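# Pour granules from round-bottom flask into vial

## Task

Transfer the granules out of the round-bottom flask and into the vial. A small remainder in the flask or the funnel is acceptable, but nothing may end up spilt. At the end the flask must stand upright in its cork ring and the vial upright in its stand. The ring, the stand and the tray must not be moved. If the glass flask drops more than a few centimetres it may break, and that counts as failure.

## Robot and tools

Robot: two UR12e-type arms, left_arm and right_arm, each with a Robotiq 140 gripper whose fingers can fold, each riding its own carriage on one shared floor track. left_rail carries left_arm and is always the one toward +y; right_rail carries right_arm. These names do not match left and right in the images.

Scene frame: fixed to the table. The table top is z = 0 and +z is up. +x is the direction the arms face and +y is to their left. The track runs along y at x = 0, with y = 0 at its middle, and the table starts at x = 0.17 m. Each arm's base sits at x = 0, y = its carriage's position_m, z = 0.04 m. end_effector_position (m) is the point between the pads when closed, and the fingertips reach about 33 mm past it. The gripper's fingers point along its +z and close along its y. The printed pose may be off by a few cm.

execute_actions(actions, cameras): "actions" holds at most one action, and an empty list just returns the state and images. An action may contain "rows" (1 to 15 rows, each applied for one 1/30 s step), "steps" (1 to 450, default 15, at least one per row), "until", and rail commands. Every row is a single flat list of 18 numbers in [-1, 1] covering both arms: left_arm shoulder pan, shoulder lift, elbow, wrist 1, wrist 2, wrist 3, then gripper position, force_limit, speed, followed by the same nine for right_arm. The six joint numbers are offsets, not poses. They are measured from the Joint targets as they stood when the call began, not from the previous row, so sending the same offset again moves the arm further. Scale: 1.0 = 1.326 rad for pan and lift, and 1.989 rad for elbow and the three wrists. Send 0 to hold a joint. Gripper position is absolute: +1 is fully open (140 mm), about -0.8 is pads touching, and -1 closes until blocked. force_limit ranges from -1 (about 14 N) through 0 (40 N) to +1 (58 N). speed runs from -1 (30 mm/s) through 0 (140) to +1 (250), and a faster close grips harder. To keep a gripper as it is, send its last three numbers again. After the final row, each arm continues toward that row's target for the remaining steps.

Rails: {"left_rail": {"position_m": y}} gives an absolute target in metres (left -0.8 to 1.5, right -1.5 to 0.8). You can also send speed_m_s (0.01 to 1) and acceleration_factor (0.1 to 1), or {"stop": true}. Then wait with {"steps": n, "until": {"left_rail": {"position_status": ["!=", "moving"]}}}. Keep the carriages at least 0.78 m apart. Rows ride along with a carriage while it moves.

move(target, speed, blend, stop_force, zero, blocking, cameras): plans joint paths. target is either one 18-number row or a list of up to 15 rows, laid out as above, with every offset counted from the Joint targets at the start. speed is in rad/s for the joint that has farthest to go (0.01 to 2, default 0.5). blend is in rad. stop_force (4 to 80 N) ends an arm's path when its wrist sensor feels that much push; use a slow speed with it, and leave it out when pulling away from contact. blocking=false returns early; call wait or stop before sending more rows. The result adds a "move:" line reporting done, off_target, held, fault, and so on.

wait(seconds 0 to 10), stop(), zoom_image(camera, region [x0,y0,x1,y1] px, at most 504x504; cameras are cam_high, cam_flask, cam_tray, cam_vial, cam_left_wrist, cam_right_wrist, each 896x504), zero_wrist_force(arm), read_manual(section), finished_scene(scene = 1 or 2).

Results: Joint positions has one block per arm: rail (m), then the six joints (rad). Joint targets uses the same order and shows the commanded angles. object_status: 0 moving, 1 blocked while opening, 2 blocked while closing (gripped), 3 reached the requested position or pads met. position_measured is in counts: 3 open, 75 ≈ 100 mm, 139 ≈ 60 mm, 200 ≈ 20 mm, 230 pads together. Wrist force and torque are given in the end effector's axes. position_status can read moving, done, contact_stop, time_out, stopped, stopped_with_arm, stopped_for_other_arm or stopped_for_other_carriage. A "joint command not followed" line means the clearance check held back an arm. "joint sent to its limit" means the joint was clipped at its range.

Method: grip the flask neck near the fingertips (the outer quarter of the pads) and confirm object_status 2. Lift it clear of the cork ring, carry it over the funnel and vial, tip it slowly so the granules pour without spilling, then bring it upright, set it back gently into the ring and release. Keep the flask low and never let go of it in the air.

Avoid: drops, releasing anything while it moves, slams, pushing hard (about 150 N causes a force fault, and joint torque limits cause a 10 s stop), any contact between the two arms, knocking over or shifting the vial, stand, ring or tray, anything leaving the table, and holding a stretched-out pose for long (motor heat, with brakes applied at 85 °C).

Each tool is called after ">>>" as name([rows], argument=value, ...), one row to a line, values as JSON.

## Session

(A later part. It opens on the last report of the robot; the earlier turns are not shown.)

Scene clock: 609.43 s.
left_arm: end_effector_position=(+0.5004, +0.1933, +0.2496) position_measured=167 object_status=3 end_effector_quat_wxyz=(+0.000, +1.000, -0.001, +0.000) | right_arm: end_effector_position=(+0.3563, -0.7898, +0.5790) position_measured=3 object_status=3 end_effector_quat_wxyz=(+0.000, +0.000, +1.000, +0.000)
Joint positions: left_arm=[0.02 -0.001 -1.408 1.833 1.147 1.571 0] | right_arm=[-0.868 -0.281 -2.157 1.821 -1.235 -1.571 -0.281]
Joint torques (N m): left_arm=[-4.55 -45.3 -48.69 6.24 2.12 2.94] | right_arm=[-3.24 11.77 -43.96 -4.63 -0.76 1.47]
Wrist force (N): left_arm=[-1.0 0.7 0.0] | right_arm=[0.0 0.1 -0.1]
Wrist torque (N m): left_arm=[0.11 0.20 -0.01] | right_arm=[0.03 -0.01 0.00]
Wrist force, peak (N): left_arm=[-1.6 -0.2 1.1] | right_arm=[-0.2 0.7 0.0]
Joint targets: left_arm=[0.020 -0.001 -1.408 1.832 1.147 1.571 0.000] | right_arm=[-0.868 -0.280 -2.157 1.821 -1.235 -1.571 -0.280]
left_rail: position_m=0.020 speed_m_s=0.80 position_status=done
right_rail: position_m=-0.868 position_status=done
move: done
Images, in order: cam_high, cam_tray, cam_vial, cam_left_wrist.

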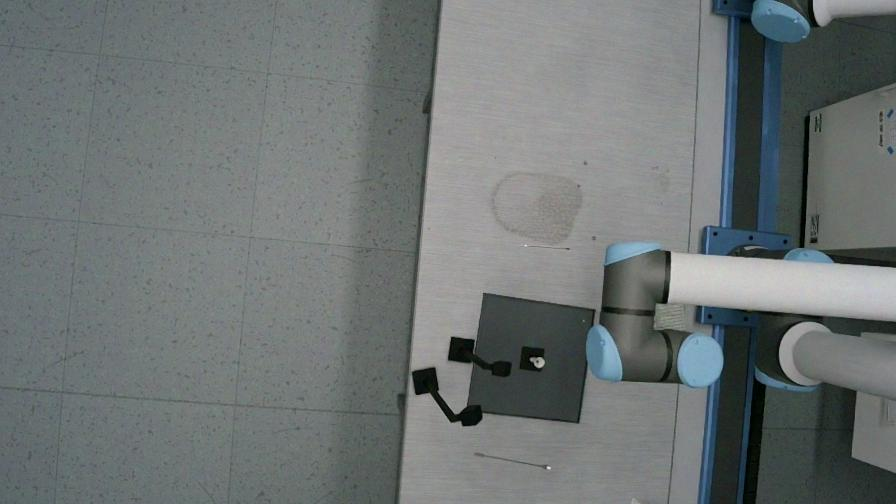

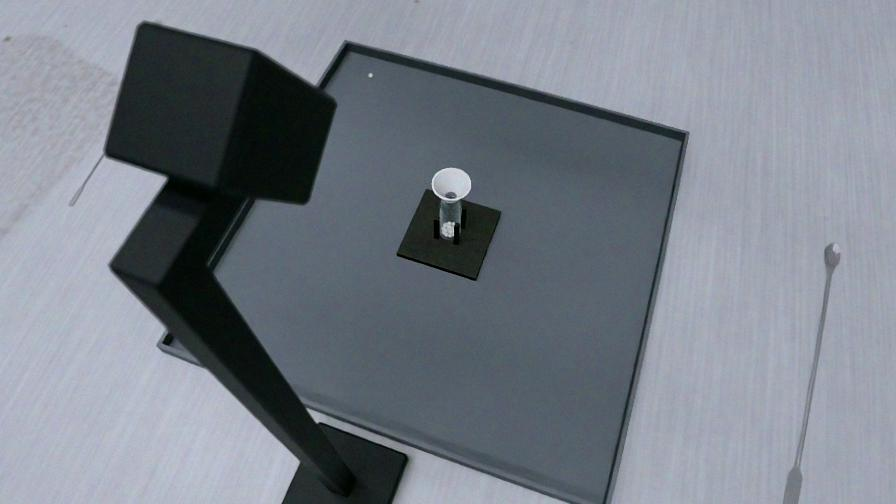

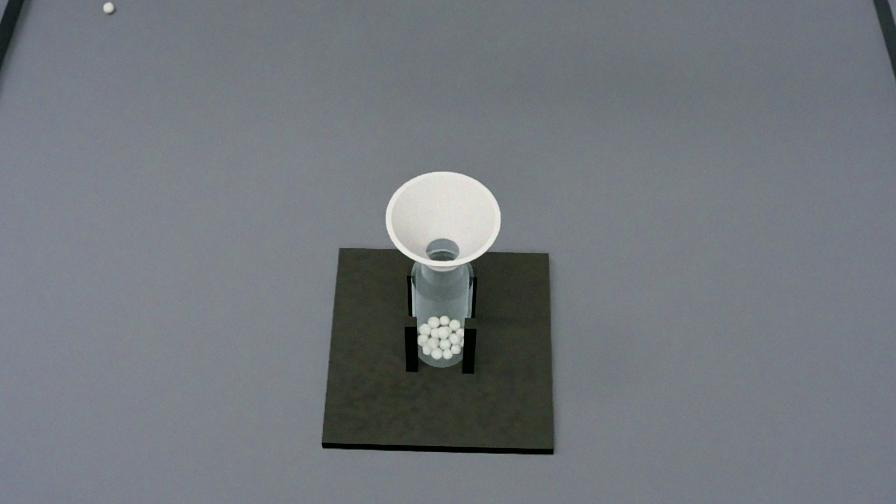

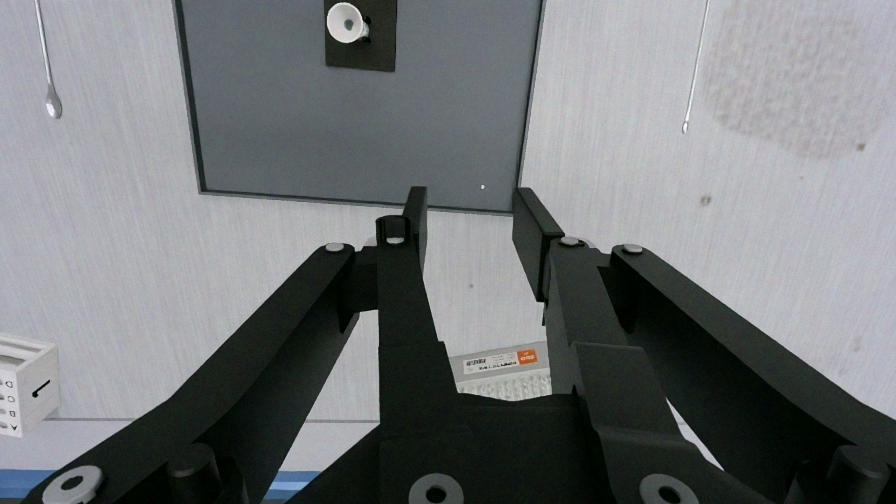

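>>> execute_actions([
  {"left_rail":{"position_m":-0.0017},"steps":100,"until":{"left_rail":{"position_status":["!=","moving"]}}},
], cameras=[])

>>> move(target=[0,0.1385,0.0797,-0.1721,0,0,-1,-0.1,-0.5,0,0,0,0,0,0,1,1,1], speed=0.3, cameras=["cam_left_wrist"])

>>> zoom_image(camera="cam_left_wrist", region=[400, 100, 560, 260])

Scene clock: 635.13 s.
Wrist force, peak (N): left_arm=[-1.3 2.4 -0.1] | right_arm=[-0.4 0.4 0.4]
Tool commands: left_gripper/position=-0.3 left_gripper/force_limit=-0.1 left_gripper/speed=-0.5 right_gripper/position=+1.0 right_gripper/force_limit=+1.0 right_gripper/speed=+1.0
left_rail: position_m=-0.002 speed_m_s=0.80 position_status=done
right_rail: position_m=-0.868 position_status=done

Scene clock: 636.97 s.
left_arm: end_effector_position=(+0.5001, +0.1716, +0.0604) position_measured=232 object_status=3 end_effector_quat_wxyz=(+0.000, +1.000, -0.001, +0.000) | right_arm: end_effector_position=(+0.3563, -0.7898, +0.5790) position_measured=3 object_status=3 end_effector_quat_wxyz=(+0.000, +0.000, +1.000, +0.000)
Joint positions: left_arm=[-0.002 -0.001 -1.225 1.991 0.805 1.571 0] | right_arm=[-0.868 -0.28 -2.157 1.821 -1.235 -1.571 -0.281]
Joint torques (N m): left_arm=[-3.49 -51.84 -16.12 4.13 2.27 2.77] | right_arm=[-6.51 10.92 -43.61 -4.61 -0.62 1.19]
Wrist force (N): left_arm=[-0.9 0.4 0.0] | right_arm=[0.1 0.1 0.2]
Wrist torque (N m): left_arm=[0.07 0.18 -0.04] | right_arm=[0.02 -0.02 0.01]
Wrist force, peak (N): left_arm=[-1.1 0.9 2.0] | right_arm=[-0.5 0.0 0.2]
Joint targets: left_arm=[-0.002 -0.001 -1.225 1.991 0.805 1.571 0.000] | right_arm=[-0.868 -0.280 -2.157 1.821 -1.235 -1.571 -0.280]
left_rail: position_m=-0.002 speed_m_s=0.80 position_status=done
right_rail: position_m=-0.868 position_status=done
move: done
Images, in order: cam_left_wrist.

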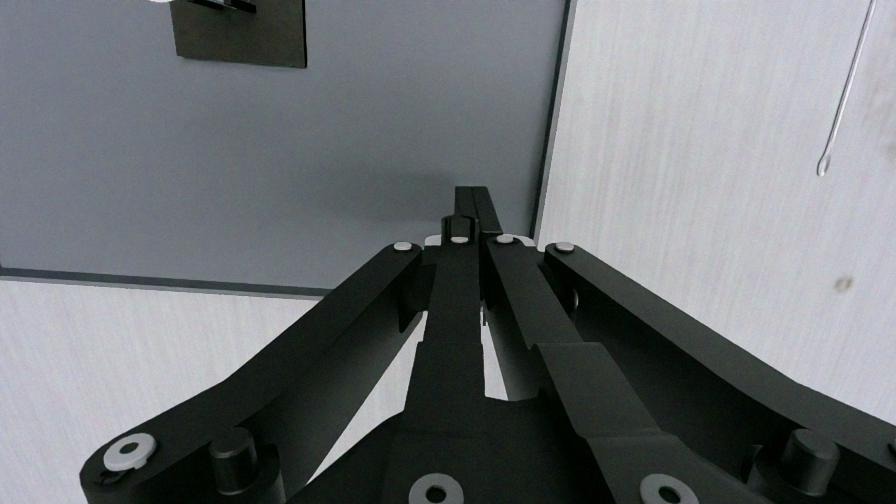

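Scaled by 3.150 from the camera's 896x504 image, which has a finer 1280x720 frame.

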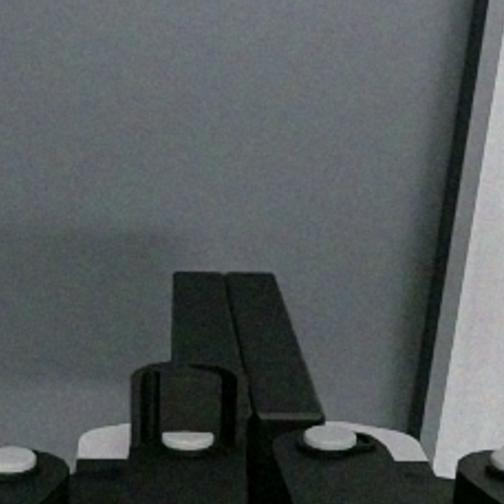

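>>> move(target=[0,0.0295,0.0076,-0.0274,0,0,-1,-0.1,-0.5,0,0,0,0,0,0,1,1,1], speed=0.01, stop_force=4, cameras=["cam_vial"])

Scene clock: 650.90 s.
left_arm: end_effector_position=(+0.5004, +0.1716, +0.0354) position_measured=232 object_status=3 end_effector_quat_wxyz=(+0.000, +1.000, -0.001, +0.000) | right_arm: end_effector_position=(+0.3563, -0.7898, +0.5790) position_measured=3 object_status=3 end_effector_quat_wxyz=(+0.000, +0.000, +1.000, +0.000)
Joint positions: left_arm=[-0.002 -0.001 -1.193 2.003 0.76 1.571 0] | right_arm=[-0.868 -0.281 -2.157 1.821 -1.235 -1.571 -0.28]
Joint torques (N m): left_arm=[0.48 -70.21 -32.22 6.67 2.16 2.72] | right_arm=[-7.12 9.85 -44.13 -5.11 -0.74 1.08]
Wrist force (N): left_arm=[0.9 0.4 -9.0] | right_arm=[-0.2 -0.1 0.2]
Wrist torque (N m): left_arm=[0.04 0.22 -0.03] | right_arm=[-0.02 0.04 0.00]
Wrist force, peak (N): left_arm=[-0.5 1.6 -19.9] | right_arm=[-0.6 0.2 0.4]
Joint targets: left_arm=[-0.002 -0.001 -1.193 2.003 0.760 1.571 0.000] | right_arm=[-0.868 -0.280 -2.157 1.821 -1.235 -1.571 -0.280]
left_rail: position_m=-0.002 speed_m_s=0.80 position_status=done
right_rail: position_m=-0.868 position_status=done
move: contact (left_arm)
Images, in order: cam_vial.

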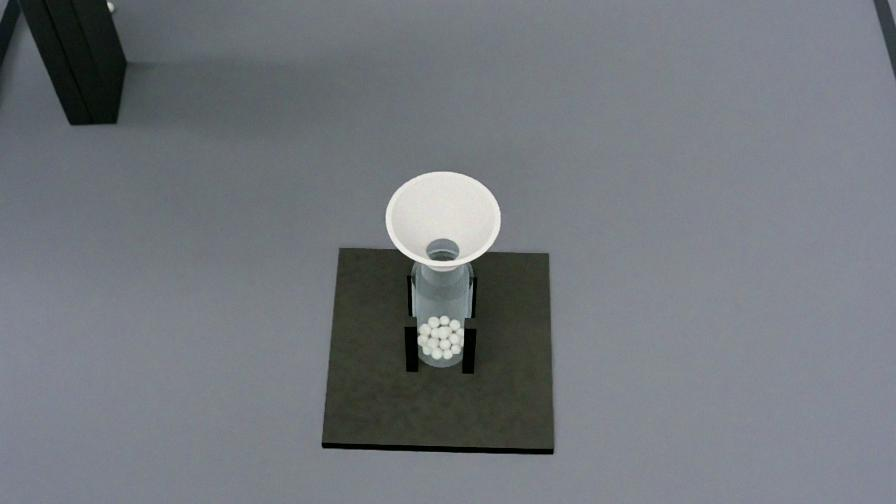

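>>> move(target=[0,-0.0236,-0.0063,0.0224,0,0,-1,-0.1,-0.5,0,0,0,0,0,0,1,1,1], speed=0.1, cameras=[])

>>> move(target=[0,-0.0365,0.0361,-0.0117,0,0,-0.45,-0.1,-0.5,0,0,0,0,0,0,1,1,1], speed=0.1, cameras=["cam_left_wrist","cam_vial","cam_tray"])

>>> zoom_image(camera="cam_left_wrist", region=[400, 100, 560, 260])

>>> zoom_image(camera="cam_tray", region=[320, 30, 440, 130])

Scene clock: 671.40 s.
Wrist force, peak (N): left_arm=[1.0 0.2 -9.0] | right_arm=[0.1 0.6 0.3]
left_rail: position_m=-0.002 speed_m_s=0.80 position_status=done
right_rail: position_m=-0.868 position_status=done
move: done

Scene clock: 672.63 s.
left_arm: end_effector_position=(+0.4627, +0.1716, +0.0599) position_measured=186 object_status=3 end_effector_quat_wxyz=(+0.000, +1.000, -0.001, +0.000) | right_arm: end_effector_position=(+0.3563, -0.7898, +0.5790) position_measured=3 object_status=3 end_effector_quat_wxyz=(+0.000, +0.000, +1.000, +0.000)
Joint positions: left_arm=[-0.002 -0.001 -1.272 2.062 0.782 1.571 0] | right_arm=[-0.868 -0.281 -2.157 1.821 -1.235 -1.571 -0.28]
Joint torques (N m): left_arm=[-0.18 -69.53 -12.3 2.99 2.06 2.85] | right_arm=[-6.53 11.38 -45.24 -4.47 -0.54 1.33]
Wrist force (N): left_arm=[-0.8 0.3 -0.1] | right_arm=[-0.4 0.2 0.0]
Wrist torque (N m): left_arm=[0.05 0.16 -0.01] | right_arm=[0.05 0.07 0.00]
Wrist force, peak (N): left_arm=[-1.5 0.4 -0.1] | right_arm=[-0.3 0.4 0.2]
Joint targets: left_arm=[-0.002 -0.001 -1.272 2.062 0.782 1.571 0.000] | right_arm=[-0.868 -0.280 -2.157 1.821 -1.235 -1.571 -0.280]
left_rail: position_m=-0.002 speed_m_s=0.80 position_status=done
right_rail: position_m=-0.868 position_status=done
move: done
Images, in order: cam_tray, cam_vial, cam_left_wrist.

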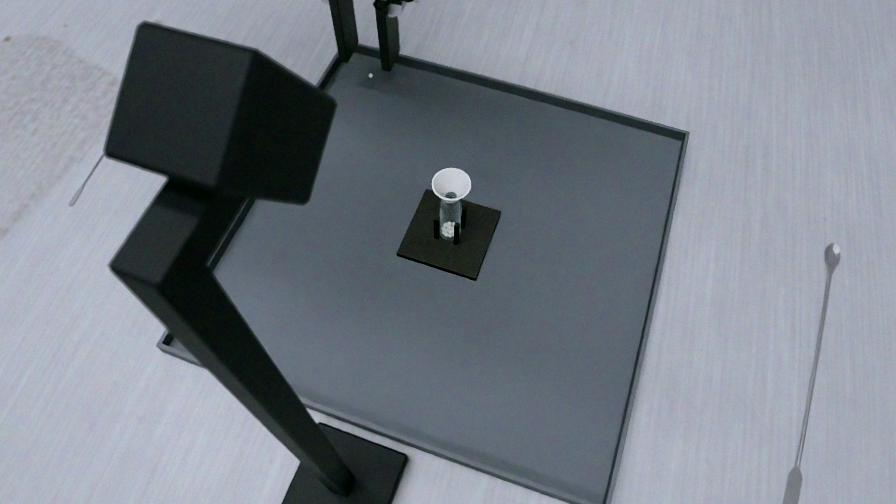

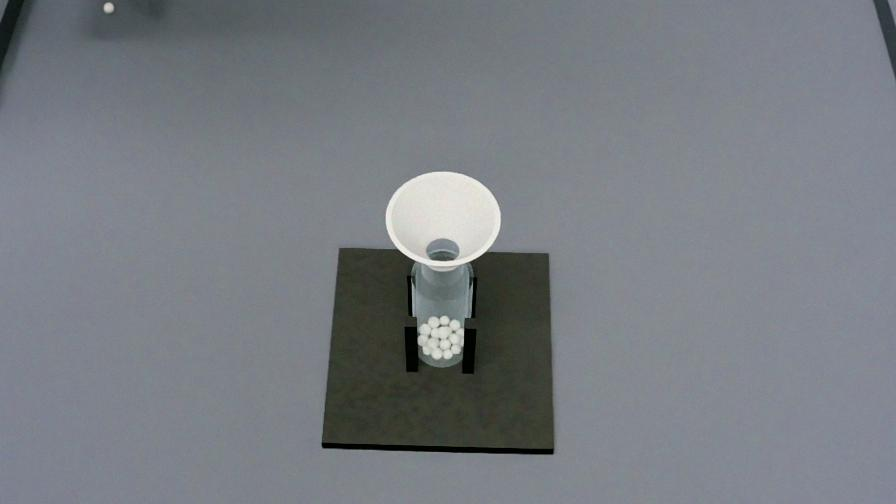

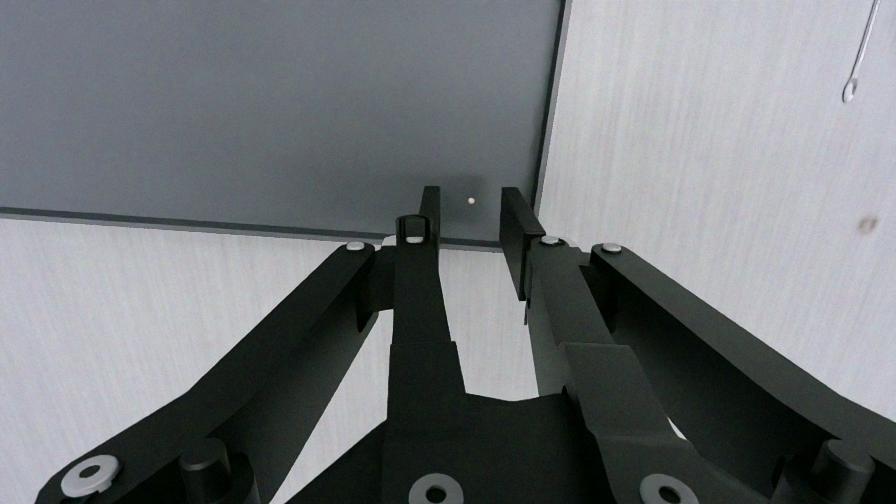

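Scaled by 3.150 from the camera's 896x504 image, which has a finer 1280x720 frame.

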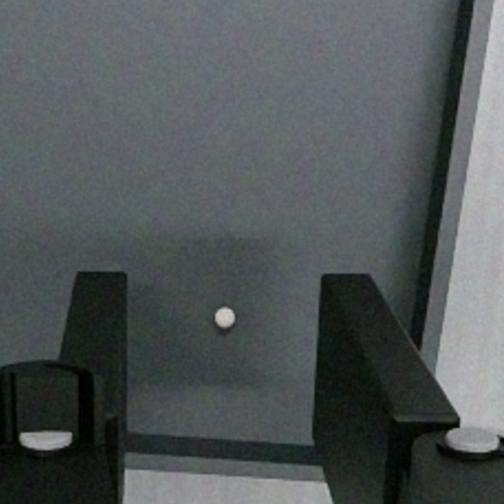

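Scaled by 4.200 from the camera's 896x504 image, which has a finer 1280x720 frame.

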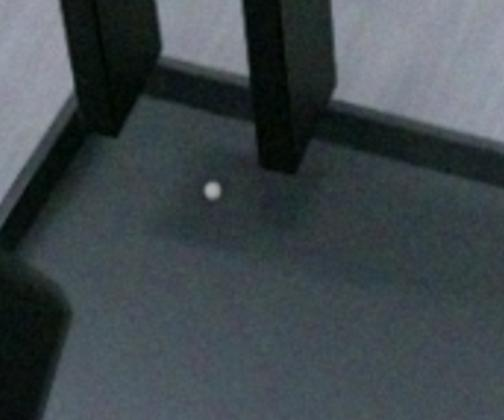

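>>> move(target=[0,0.0236,0.0066,-0.0229,0,0,-0.6,-0.1,-0.8,0,0,0,0,0,0,1,1,1], speed=0.02, cameras=["cam_left_wrist"])

>>> zoom_image(camera="cam_left_wrist", region=[400, 100, 560, 260])

Scene clock: 689.97 s.
left_arm: end_effector_position=(+0.4627, +0.1716, +0.0366) position_measured=205 object_status=3 end_effector_quat_wxyz=(+0.000, +1.000, -0.001, +0.000) | right_arm: end_effector_position=(+0.3563, -0.7898, +0.5790) position_measured=3 object_status=3 end_effector_quat_wxyz=(+0.000, +0.000, +1.000, +0.000)
Joint positions: left_arm=[-0.002 -0.001 -1.241 2.075 0.737 1.571 0] | right_arm=[-0.868 -0.281 -2.157 1.821 -1.235 -1.571 -0.28]
Joint torques (N m): left_arm=[0.46 -51.7 -12.11 3.75 2.3 2.8] | right_arm=[-6.77 11.85 -45.03 -4.92 -0.49 1.34]
Wrist force (N): left_arm=[-0.9 0.4 0.2] | right_arm=[-0.2 0.2 0.4]
Wrist torque (N m): left_arm=[0.07 0.19 -0.04] | right_arm=[0.05 0.04 0.00]
Wrist force, peak (N): left_arm=[-1.4 0.5 -0.1] | right_arm=[-0.5 0.5 0.1]
Joint targets: left_arm=[-0.002 -0.001 -1.241 2.076 0.736 1.571 0.000] | right_arm=[-0.868 -0.280 -2.157 1.821 -1.235 -1.571 -0.280]
left_rail: position_m=-0.002 speed_m_s=0.80 position_status=done
right_rail: position_m=-0.868 position_status=done
move: done
Images, in order: cam_left_wrist.

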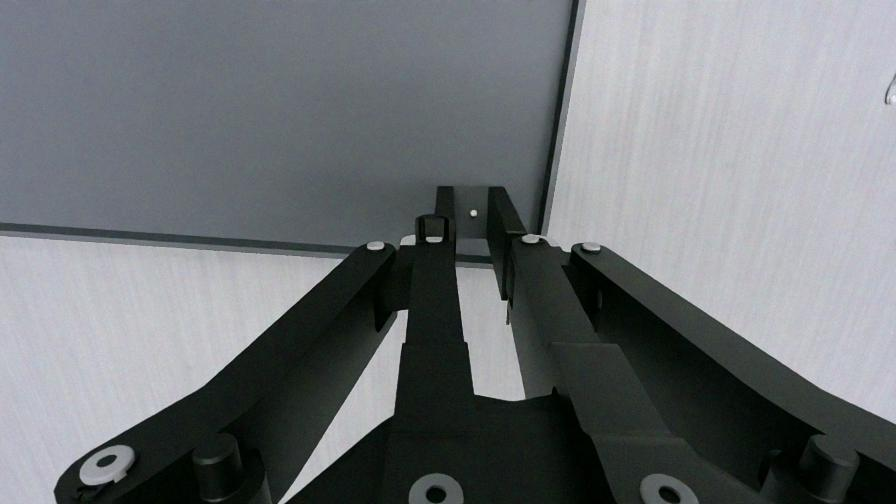

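Scaled by 3.150 from the camera's 896x504 image, which has a finer 1280x720 frame.

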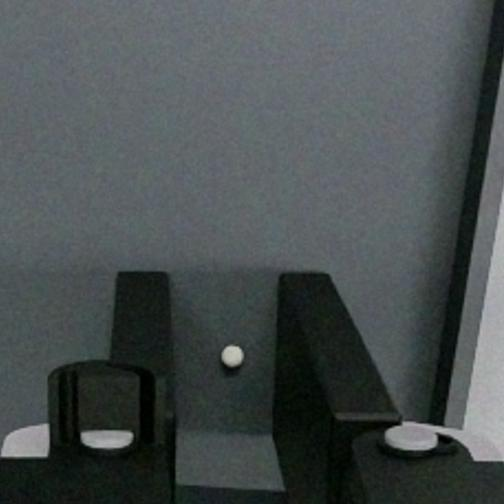

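>>> execute_actions([
  {"rows":[[0,0,0,0,0,0,-1,-1,-1,0,0,0,0,0,0,1,1,1]],"steps":75},
], cameras=["cam_left_wrist"])

>>> zoom_image(camera="cam_left_wrist", region=[430, 150, 520, 240])

Scene clock: 696.90 s.
left_arm: end_effector_position=(+0.4627, +0.1716, +0.0364) position_measured=230 object_status=3 end_effector_quat_wxyz=(+0.000, +1.000, -0.001, +0.000) | right_arm: end_effector_position=(+0.3563, -0.7898, +0.5790) position_measured=3 object_status=3 end_effector_quat_wxyz=(+0.000, +0.000, +1.000, +0.000)
Joint positions: left_arm=[-0.002 -0.001 -1.241 2.076 0.736 1.571 0] | right_arm=[-0.868 -0.281 -2.157 1.821 -1.235 -1.571 -0.281]
Joint torques (N m): left_arm=[0.01 -47.96 -27.93 4.99 2.13 2.79] | right_arm=[-3.9 10.88 -44.4 -4.89 -0.55 0.93]
Wrist force (N): left_arm=[-0.8 0.4 -0.5] | right_arm=[-0.2 0.2 0.1]
Wrist torque (N m): left_arm=[0.07 0.16 -0.04] | right_arm=[0.05 0.03 0.00]
Wrist force, peak (N): left_arm=[-1.3 0.6 -0.5] | right_arm=[0.0 0.6 -0.2]
Joint targets: left_arm=[-0.002 -0.001 -1.241 2.076 0.736 1.571 0.000] | right_arm=[-0.868 -0.280 -2.157 1.821 -1.235 -1.571 -0.280]
left_rail: position_m=-0.002 speed_m_s=0.80 position_status=done
right_rail: position_m=-0.868 position_status=done
Images, in order: cam_left_wrist.

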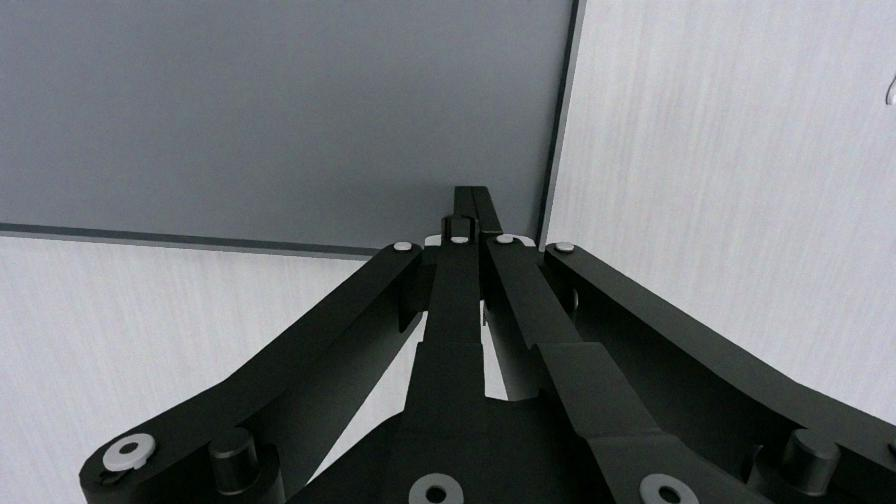

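Scaled by 5.600 from the camera's 896x504 image, which has a finer 1280x720 frame.

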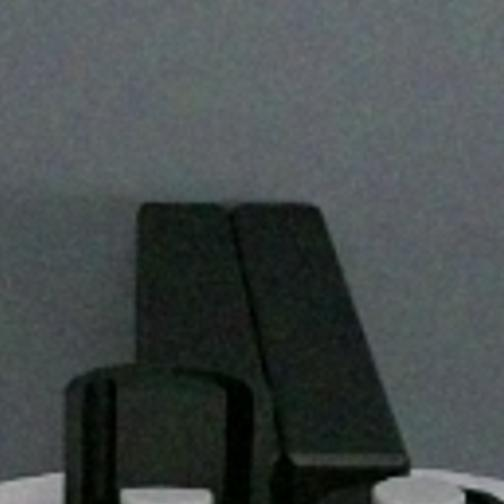

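>>> move(target=[0,-0.104,-0.0394,0.1086,0,0,-1,-1,-1,0,0,0,0,0,0,1,1,1], speed=0.1, cameras=["cam_left_wrist","cam_tray","cam_vial"])

>>> zoom_image(camera="cam_tray", region=[300, 0, 460, 130])

>>> zoom_image(camera="cam_left_wrist", region=[400, 150, 560, 260])

Scene clock: 704.60 s.
left_arm: end_effector_position=(+0.4631, +0.1716, +0.1501) position_measured=230 object_status=3 end_effector_quat_wxyz=(+0.000, +1.000, -0.001, +0.000) | right_arm: end_effector_position=(+0.3563, -0.7898, +0.5790) position_measured=3 object_status=3 end_effector_quat_wxyz=(+0.000, +0.000, +1.000, +0.000)
Joint positions: left_arm=[-0.002 -0.001 -1.379 1.997 0.952 1.571 0] | right_arm=[-0.868 -0.28 -2.157 1.821 -1.235 -1.571 -0.28]
Joint torques (N m): left_arm=[-0.13 -66.33 -42.75 7.64 2.1 2.65] | right_arm=[-2.94 12.47 -43.66 -5.14 -0.89 1.5]
Wrist force (N): left_arm=[-1.0 0.5 0.4] | right_arm=[-0.3 -0.2 0.0]
Wrist torque (N m): left_arm=[0.08 0.19 -0.01] | right_arm=[-0.03 0.06 0.00]
Wrist force, peak (N): left_arm=[-1.5 0.2 0.6] | right_arm=[0.0 0.7 0.1]
Joint targets: left_arm=[-0.002 -0.001 -1.379 1.997 0.952 1.571 0.000] | right_arm=[-0.868 -0.280 -2.157 1.821 -1.235 -1.571 -0.280]
left_rail: position_m=-0.002 speed_m_s=0.80 position_status=done
right_rail: position_m=-0.868 position_status=done
move: done
Images, in order: cam_tray, cam_vial, cam_left_wrist.

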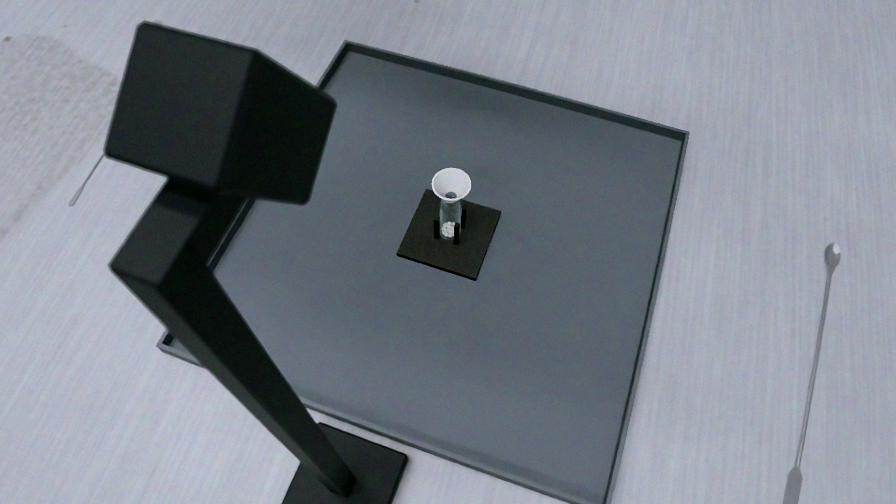

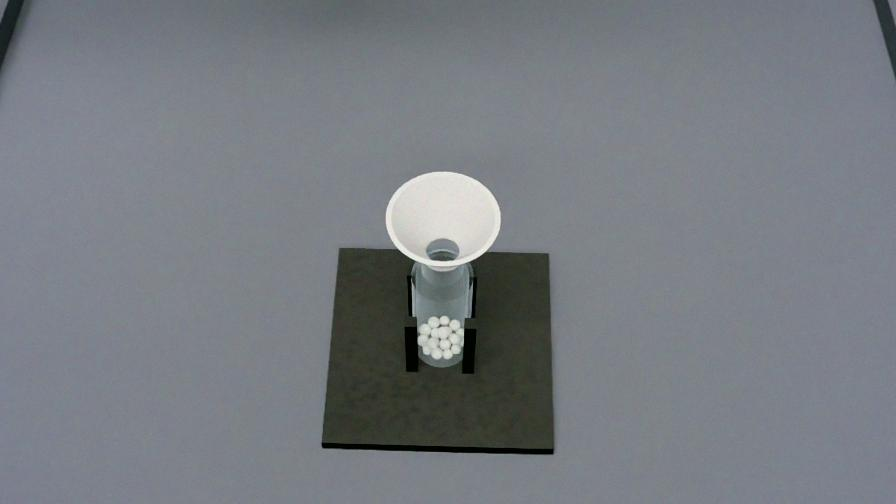

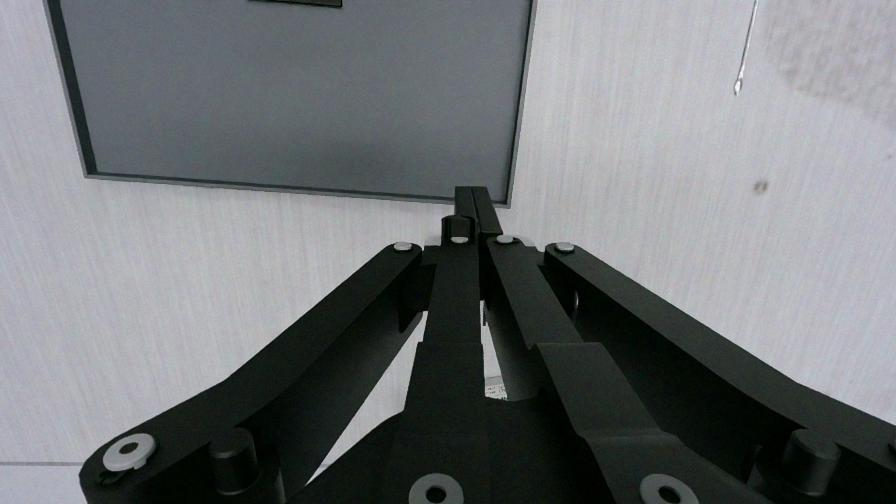

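Scaled by 3.150 from the camera's 896x504 image, which has a finer 1280x720 frame.

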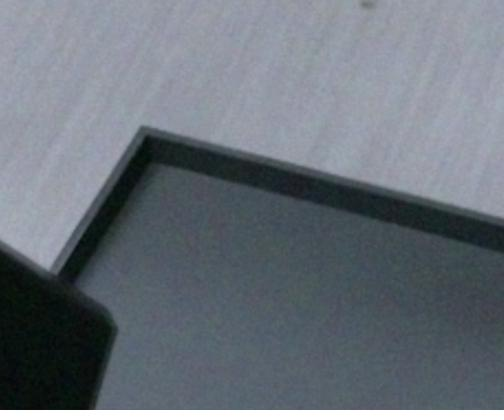

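Scaled by 3.150 from the camera's 896x504 image, which has a finer 1280x720 frame.

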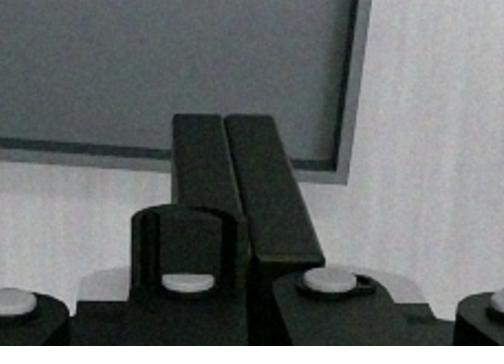

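>>> move(target=[0,0.1653,-0.1309,0.0211,0,-0.7898,-1,-1,-1,0,0,0,0,0,0,1,1,1], speed=0.5, cameras=[])

>>> execute_actions([
  {"left_rail":{"position_m":0.105,"speed_m_s":0.1,"acceleration_factor":0.3},"steps":150,"until":{"left_rail":{"position_status":["!=","moving"]}}},
], cameras=["cam_left_wrist","cam_tray","cam_vial"])

>>> zoom_image(camera="cam_tray", region=[360, 90, 540, 240])

>>> zoom_image(camera="cam_left_wrist", region=[380, 130, 560, 260])

Scene clock: 730.60 s.
Wrist force, peak (N): left_arm=[-1.6 0.8 0.3] | right_arm=[-0.4 0.3 0.4]
left_rail: position_m=-0.002 speed_m_s=0.80 position_status=done
right_rail: position_m=-0.868 position_status=done
move: done

Scene clock: 732.37 s.
left_arm: end_effector_position=(+0.6041, +0.2781, +0.1301) position_measured=230 object_status=3 end_effector_quat_wxyz=(+0.000, +0.708, +0.707, +0.000) end_effector_velocity=(+0.000, +0.000, +0.000) end_effector_angular_velocity=(-0.001, -0.001, +0.000) | right_arm: end_effector_position=(+0.3563, -0.7898, +0.5790) position_measured=3 object_status=3 end_effector_quat_wxyz=(+0.000, +0.000, +1.000, +0.000)
Joint positions: left_arm=[0.105 -0.001 -1.16 1.737 0.994 1.571 -1.571] | right_arm=[-0.868 -0.281 -2.157 1.821 -1.235 -1.571 -0.28]
Joint velocities: left_arm=[0.001 0 0 0 0 0.001 0] | right_arm=[within noise]
Joint torques (N m): left_arm=[-0.75 -61.62 -39.1 6.51 2.06 -2.33] | right_arm=[-6.75 12.86 -45.26 -4.71 0.05 1.77]
Wrist force (N): left_arm=[-0.8 0.2 0.2] | right_arm=[-0.5 0.0 -0.2]
Wrist torque (N m): left_arm=[0.02 0.16 -0.02] | right_arm=[0.01 0.09 0.00]
Wrist force, peak (N): left_arm=[-1.5 0.5 0.5] | right_arm=[-0.6 0.3 0.0]
Joint targets: left_arm=[0.105 -0.001 -1.160 1.737 0.994 1.571 -1.571] | right_arm=[-0.868 -0.280 -2.157 1.821 -1.235 -1.571 -0.280]
Tool commands: left_gripper/position=-1.0 left_gripper/force_limit=-1.0 left_gripper/speed=-1.0 right_gripper/position=+1.0 right_gripper/force_limit=+1.0 right_gripper/speed=+1.0
left_rail: position_m=0.105 speed_m_s=0.10 position_status=done
right_rail: position_m=-0.868 position_status=done
Images, in order: cam_tray, cam_vial, cam_left_wrist.

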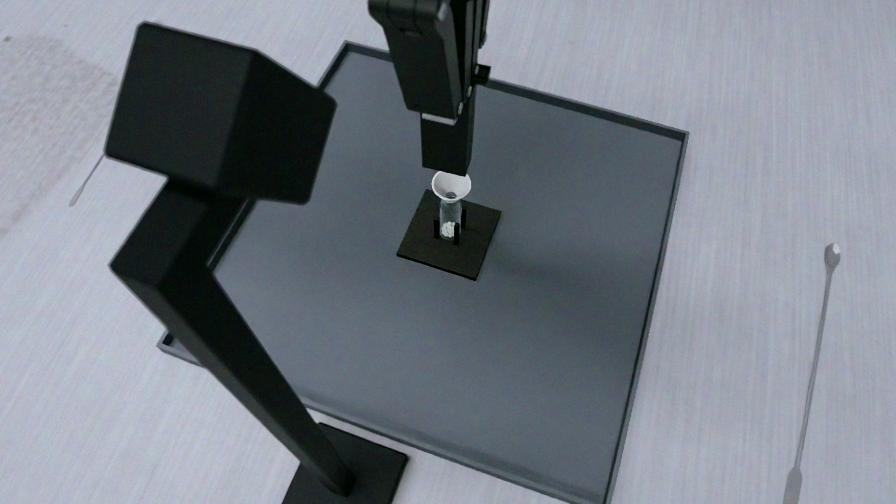

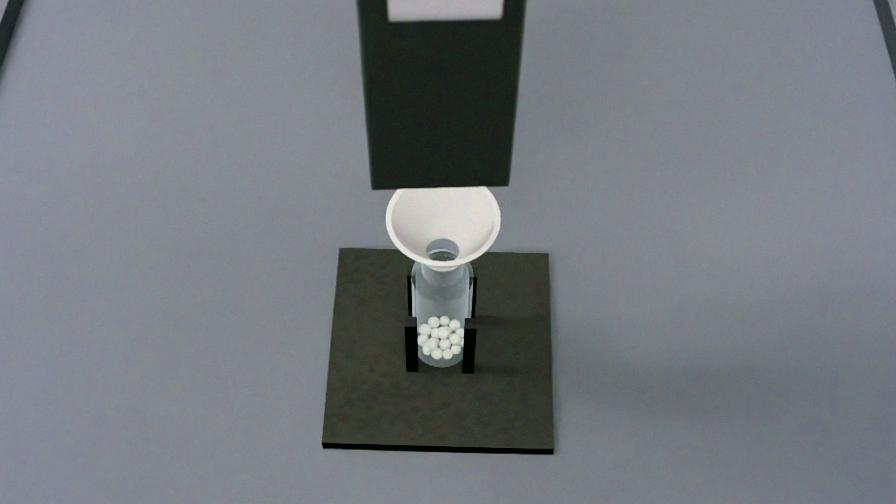

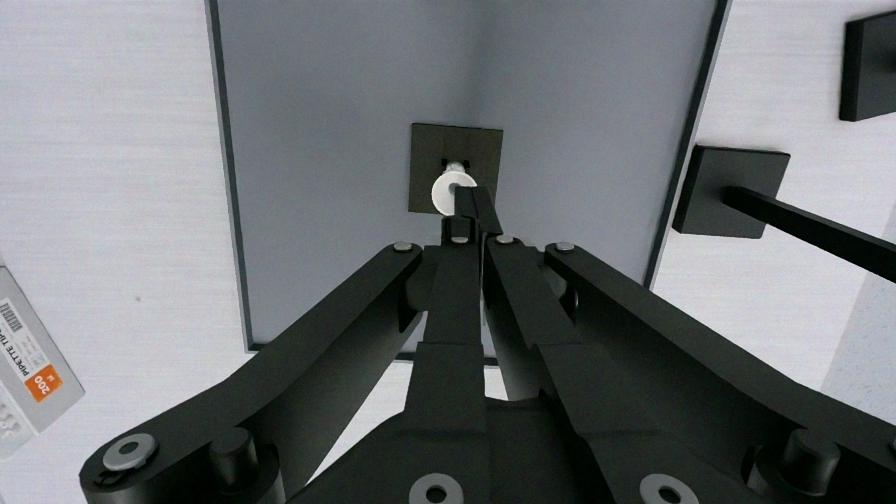

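Scaled by 2.800 from the camera's 896x504 image, which has a finer 1280x720 frame.

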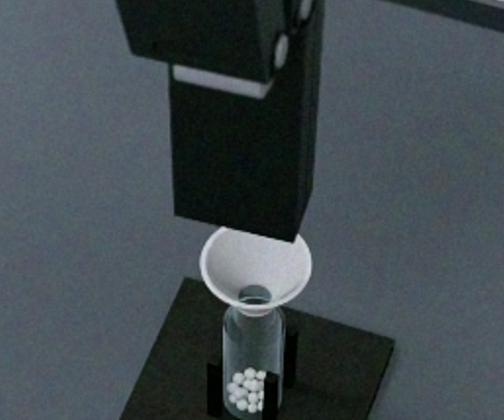

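Scaled by 2.800 from the camera's 896x504 image, which has a finer 1280x720 frame.

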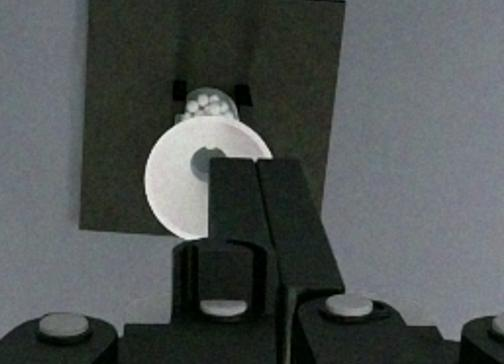

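>>> move(target=[0,0.0138,0.0169,-0.0262,0,0,-1,-1,-1,0,0,0,0,0,0,1,1,1], speed=0.03, cameras=["cam_left_wrist","cam_tray","cam_vial"])

>>> zoom_image(camera="cam_tray", region=[380, 120, 500, 240])

>>> zoom_image(camera="cam_left_wrist", region=[380, 130, 560, 260])

>>> zoom_image(camera="cam_vial", region=[340, 80, 560, 280])

Scene clock: 749.83 s.
left_arm: end_effector_position=(+0.5976, +0.2781, +0.1013) position_measured=230 object_status=3 end_effector_quat_wxyz=(+0.000, +0.708, +0.707, +0.000) | right_arm: end_effector_position=(+0.3563, -0.7898, +0.5790) position_measured=3 object_status=3 end_effector_quat_wxyz=(+0.000, +0.000, +1.000, +0.000)
Joint positions: left_arm=[0.105 -0.001 -1.142 1.77 0.942 1.571 -1.571] | right_arm=[-0.868 -0.28 -2.157 1.821 -1.235 -1.571 -0.281]
Joint torques (N m): left_arm=[-0.36 -61.64 -17.99 2.52 1.8 -2.44] | right_arm=[-4.31 11.67 -43.64 -4.8 -0.86 0.96]
Wrist force (N): left_arm=[-0.8 0.8 -0.1] | right_arm=[0.1 0.2 0.0]
Wrist torque (N m): left_arm=[0.15 0.15 0.00] | right_arm=[0.05 -0.03 0.01]
Wrist force, peak (N): left_arm=[-1.2 0.6 0.4] | right_arm=[-0.7 -0.2 0.1]
Joint targets: left_arm=[0.105 -0.001 -1.142 1.771 0.942 1.571 -1.571] | right_arm=[-0.868 -0.280 -2.157 1.821 -1.235 -1.571 -0.280]
left_rail: position_m=0.105 speed_m_s=0.10 position_status=done
right_rail: position_m=-0.868 position_status=done
move: done
Images, in order: cam_tray, cam_vial, cam_left_wrist.

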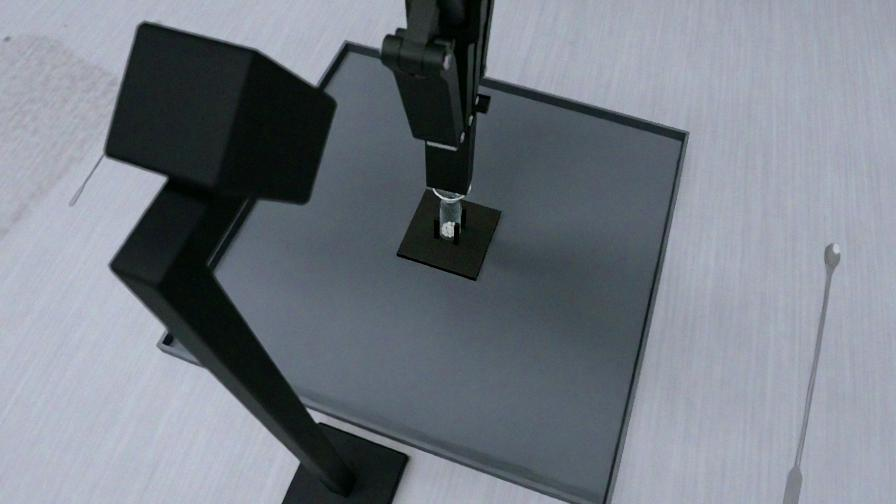

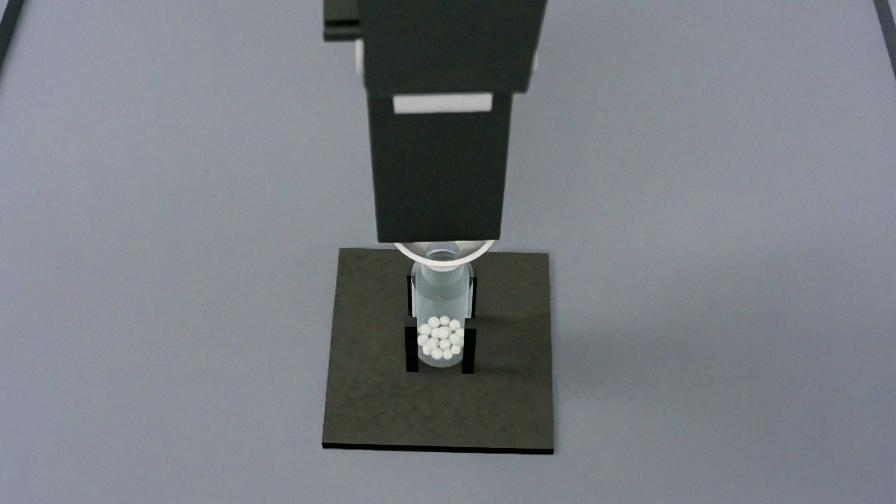

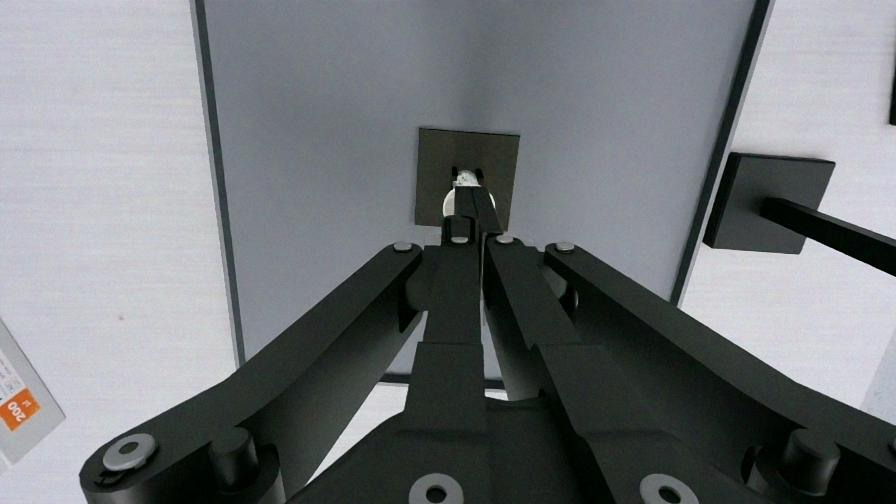

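Scaled by 4.200 from the camera's 896x504 image, which has a finer 1280x720 frame.

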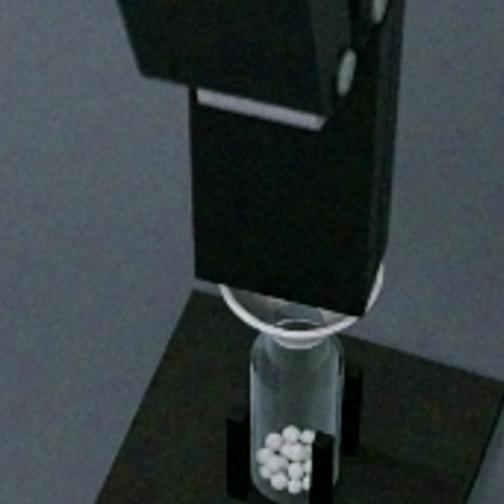

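Scaled by 2.800 from the camera's 896x504 image, which has a finer 1280x720 frame.

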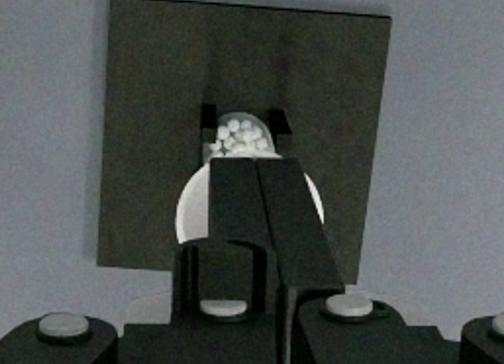

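Scaled by 2.291 from the camera's 896x504 image, which has a finer 1280x720 frame.

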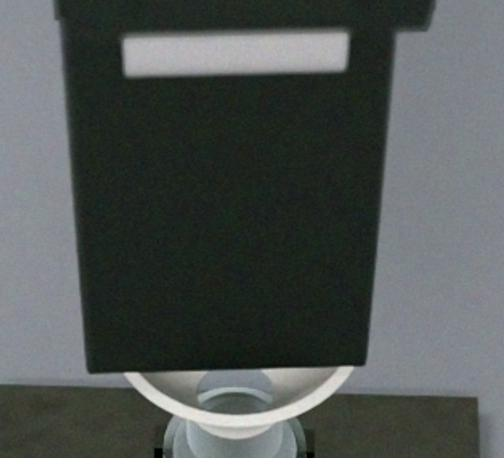

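>>> execute_actions([
  {"rows":[[0,0,0,0,0,0,-0.6,-1,-1,0,0,0,0,0,0,1,1,1]],"steps":45},
], cameras=["cam_left_wrist","cam_vial"])

>>> zoom_image(camera="cam_vial", region=[340, 200, 560, 400])

>>> zoom_image(camera="cam_left_wrist", region=[380, 130, 560, 260])

Scene clock: 758.83 s.
left_arm: end_effector_position=(+0.5975, +0.2781, +0.1011) position_measured=205 object_status=3 end_effector_quat_wxyz=(+0.000, +0.708, +0.707, +0.000) | right_arm: end_effector_position=(+0.3563, -0.7898, +0.5790) position_measured=3 object_status=3 end_effector_quat_wxyz=(+0.000, +0.000, +1.000, +0.000)
Joint positions: left_arm=[0.105 -0.001 -1.142 1.771 0.942 1.571 -1.571] | right_arm=[-0.868 -0.28 -2.157 1.821 -1.235 -1.571 -0.28]
Joint torques (N m): left_arm=[-0.12 -63.32 -31.84 5.11 2 -2.37] | right_arm=[-5.76 11.27 -45.71 -4.86 -0.47 1.09]
Wrist force (N): left_arm=[-0.6 0.4 -0.1] | right_arm=[-0.1 0.1 0.1]
Wrist torque (N m): left_arm=[0.05 0.12 0.00] | right_arm=[0.01 0.02 0.00]
Wrist force, peak (N): left_arm=[-1.0 0.6 0.5] | right_arm=[-0.6 0.3 0.2]
Joint targets: left_arm=[0.105 -0.001 -1.142 1.771 0.942 1.571 -1.571] | right_arm=[-0.868 -0.280 -2.157 1.821 -1.235 -1.571 -0.280]
left_rail: position_m=0.105 speed_m_s=0.10 position_status=done
right_rail: position_m=-0.868 position_status=done
Images, in order: cam_vial, cam_left_wrist.

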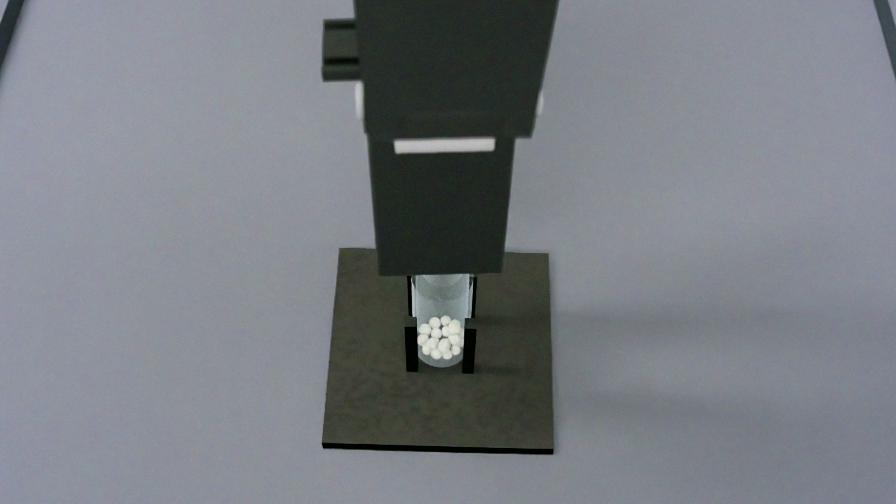

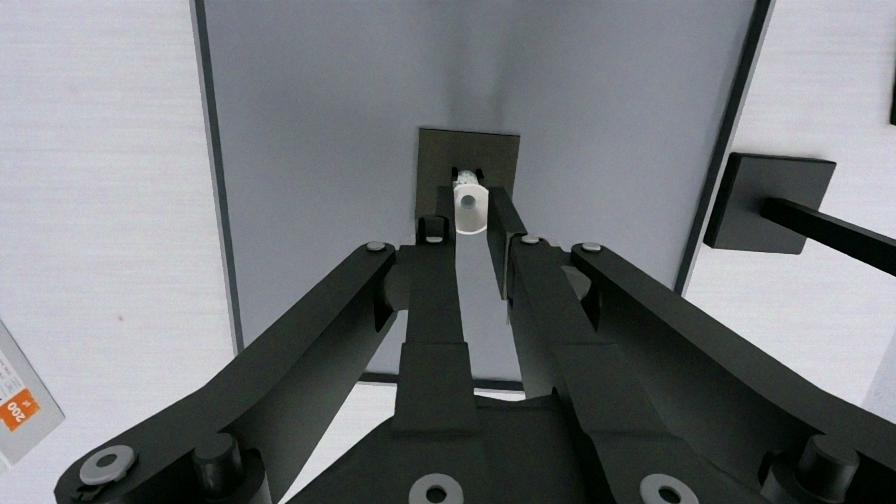

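Scaled by 2.291 from the camera's 896x504 image, which has a finer 1280x720 frame.

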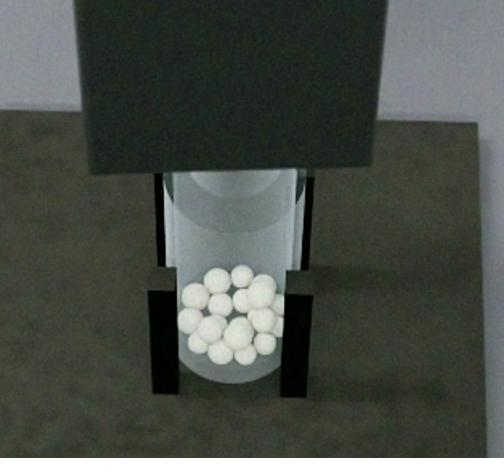

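Scaled by 2.800 from the camera's 896x504 image, which has a finer 1280x720 frame.

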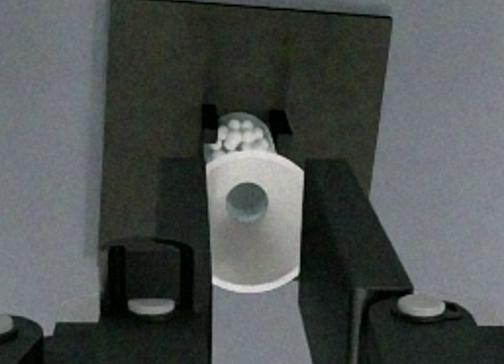

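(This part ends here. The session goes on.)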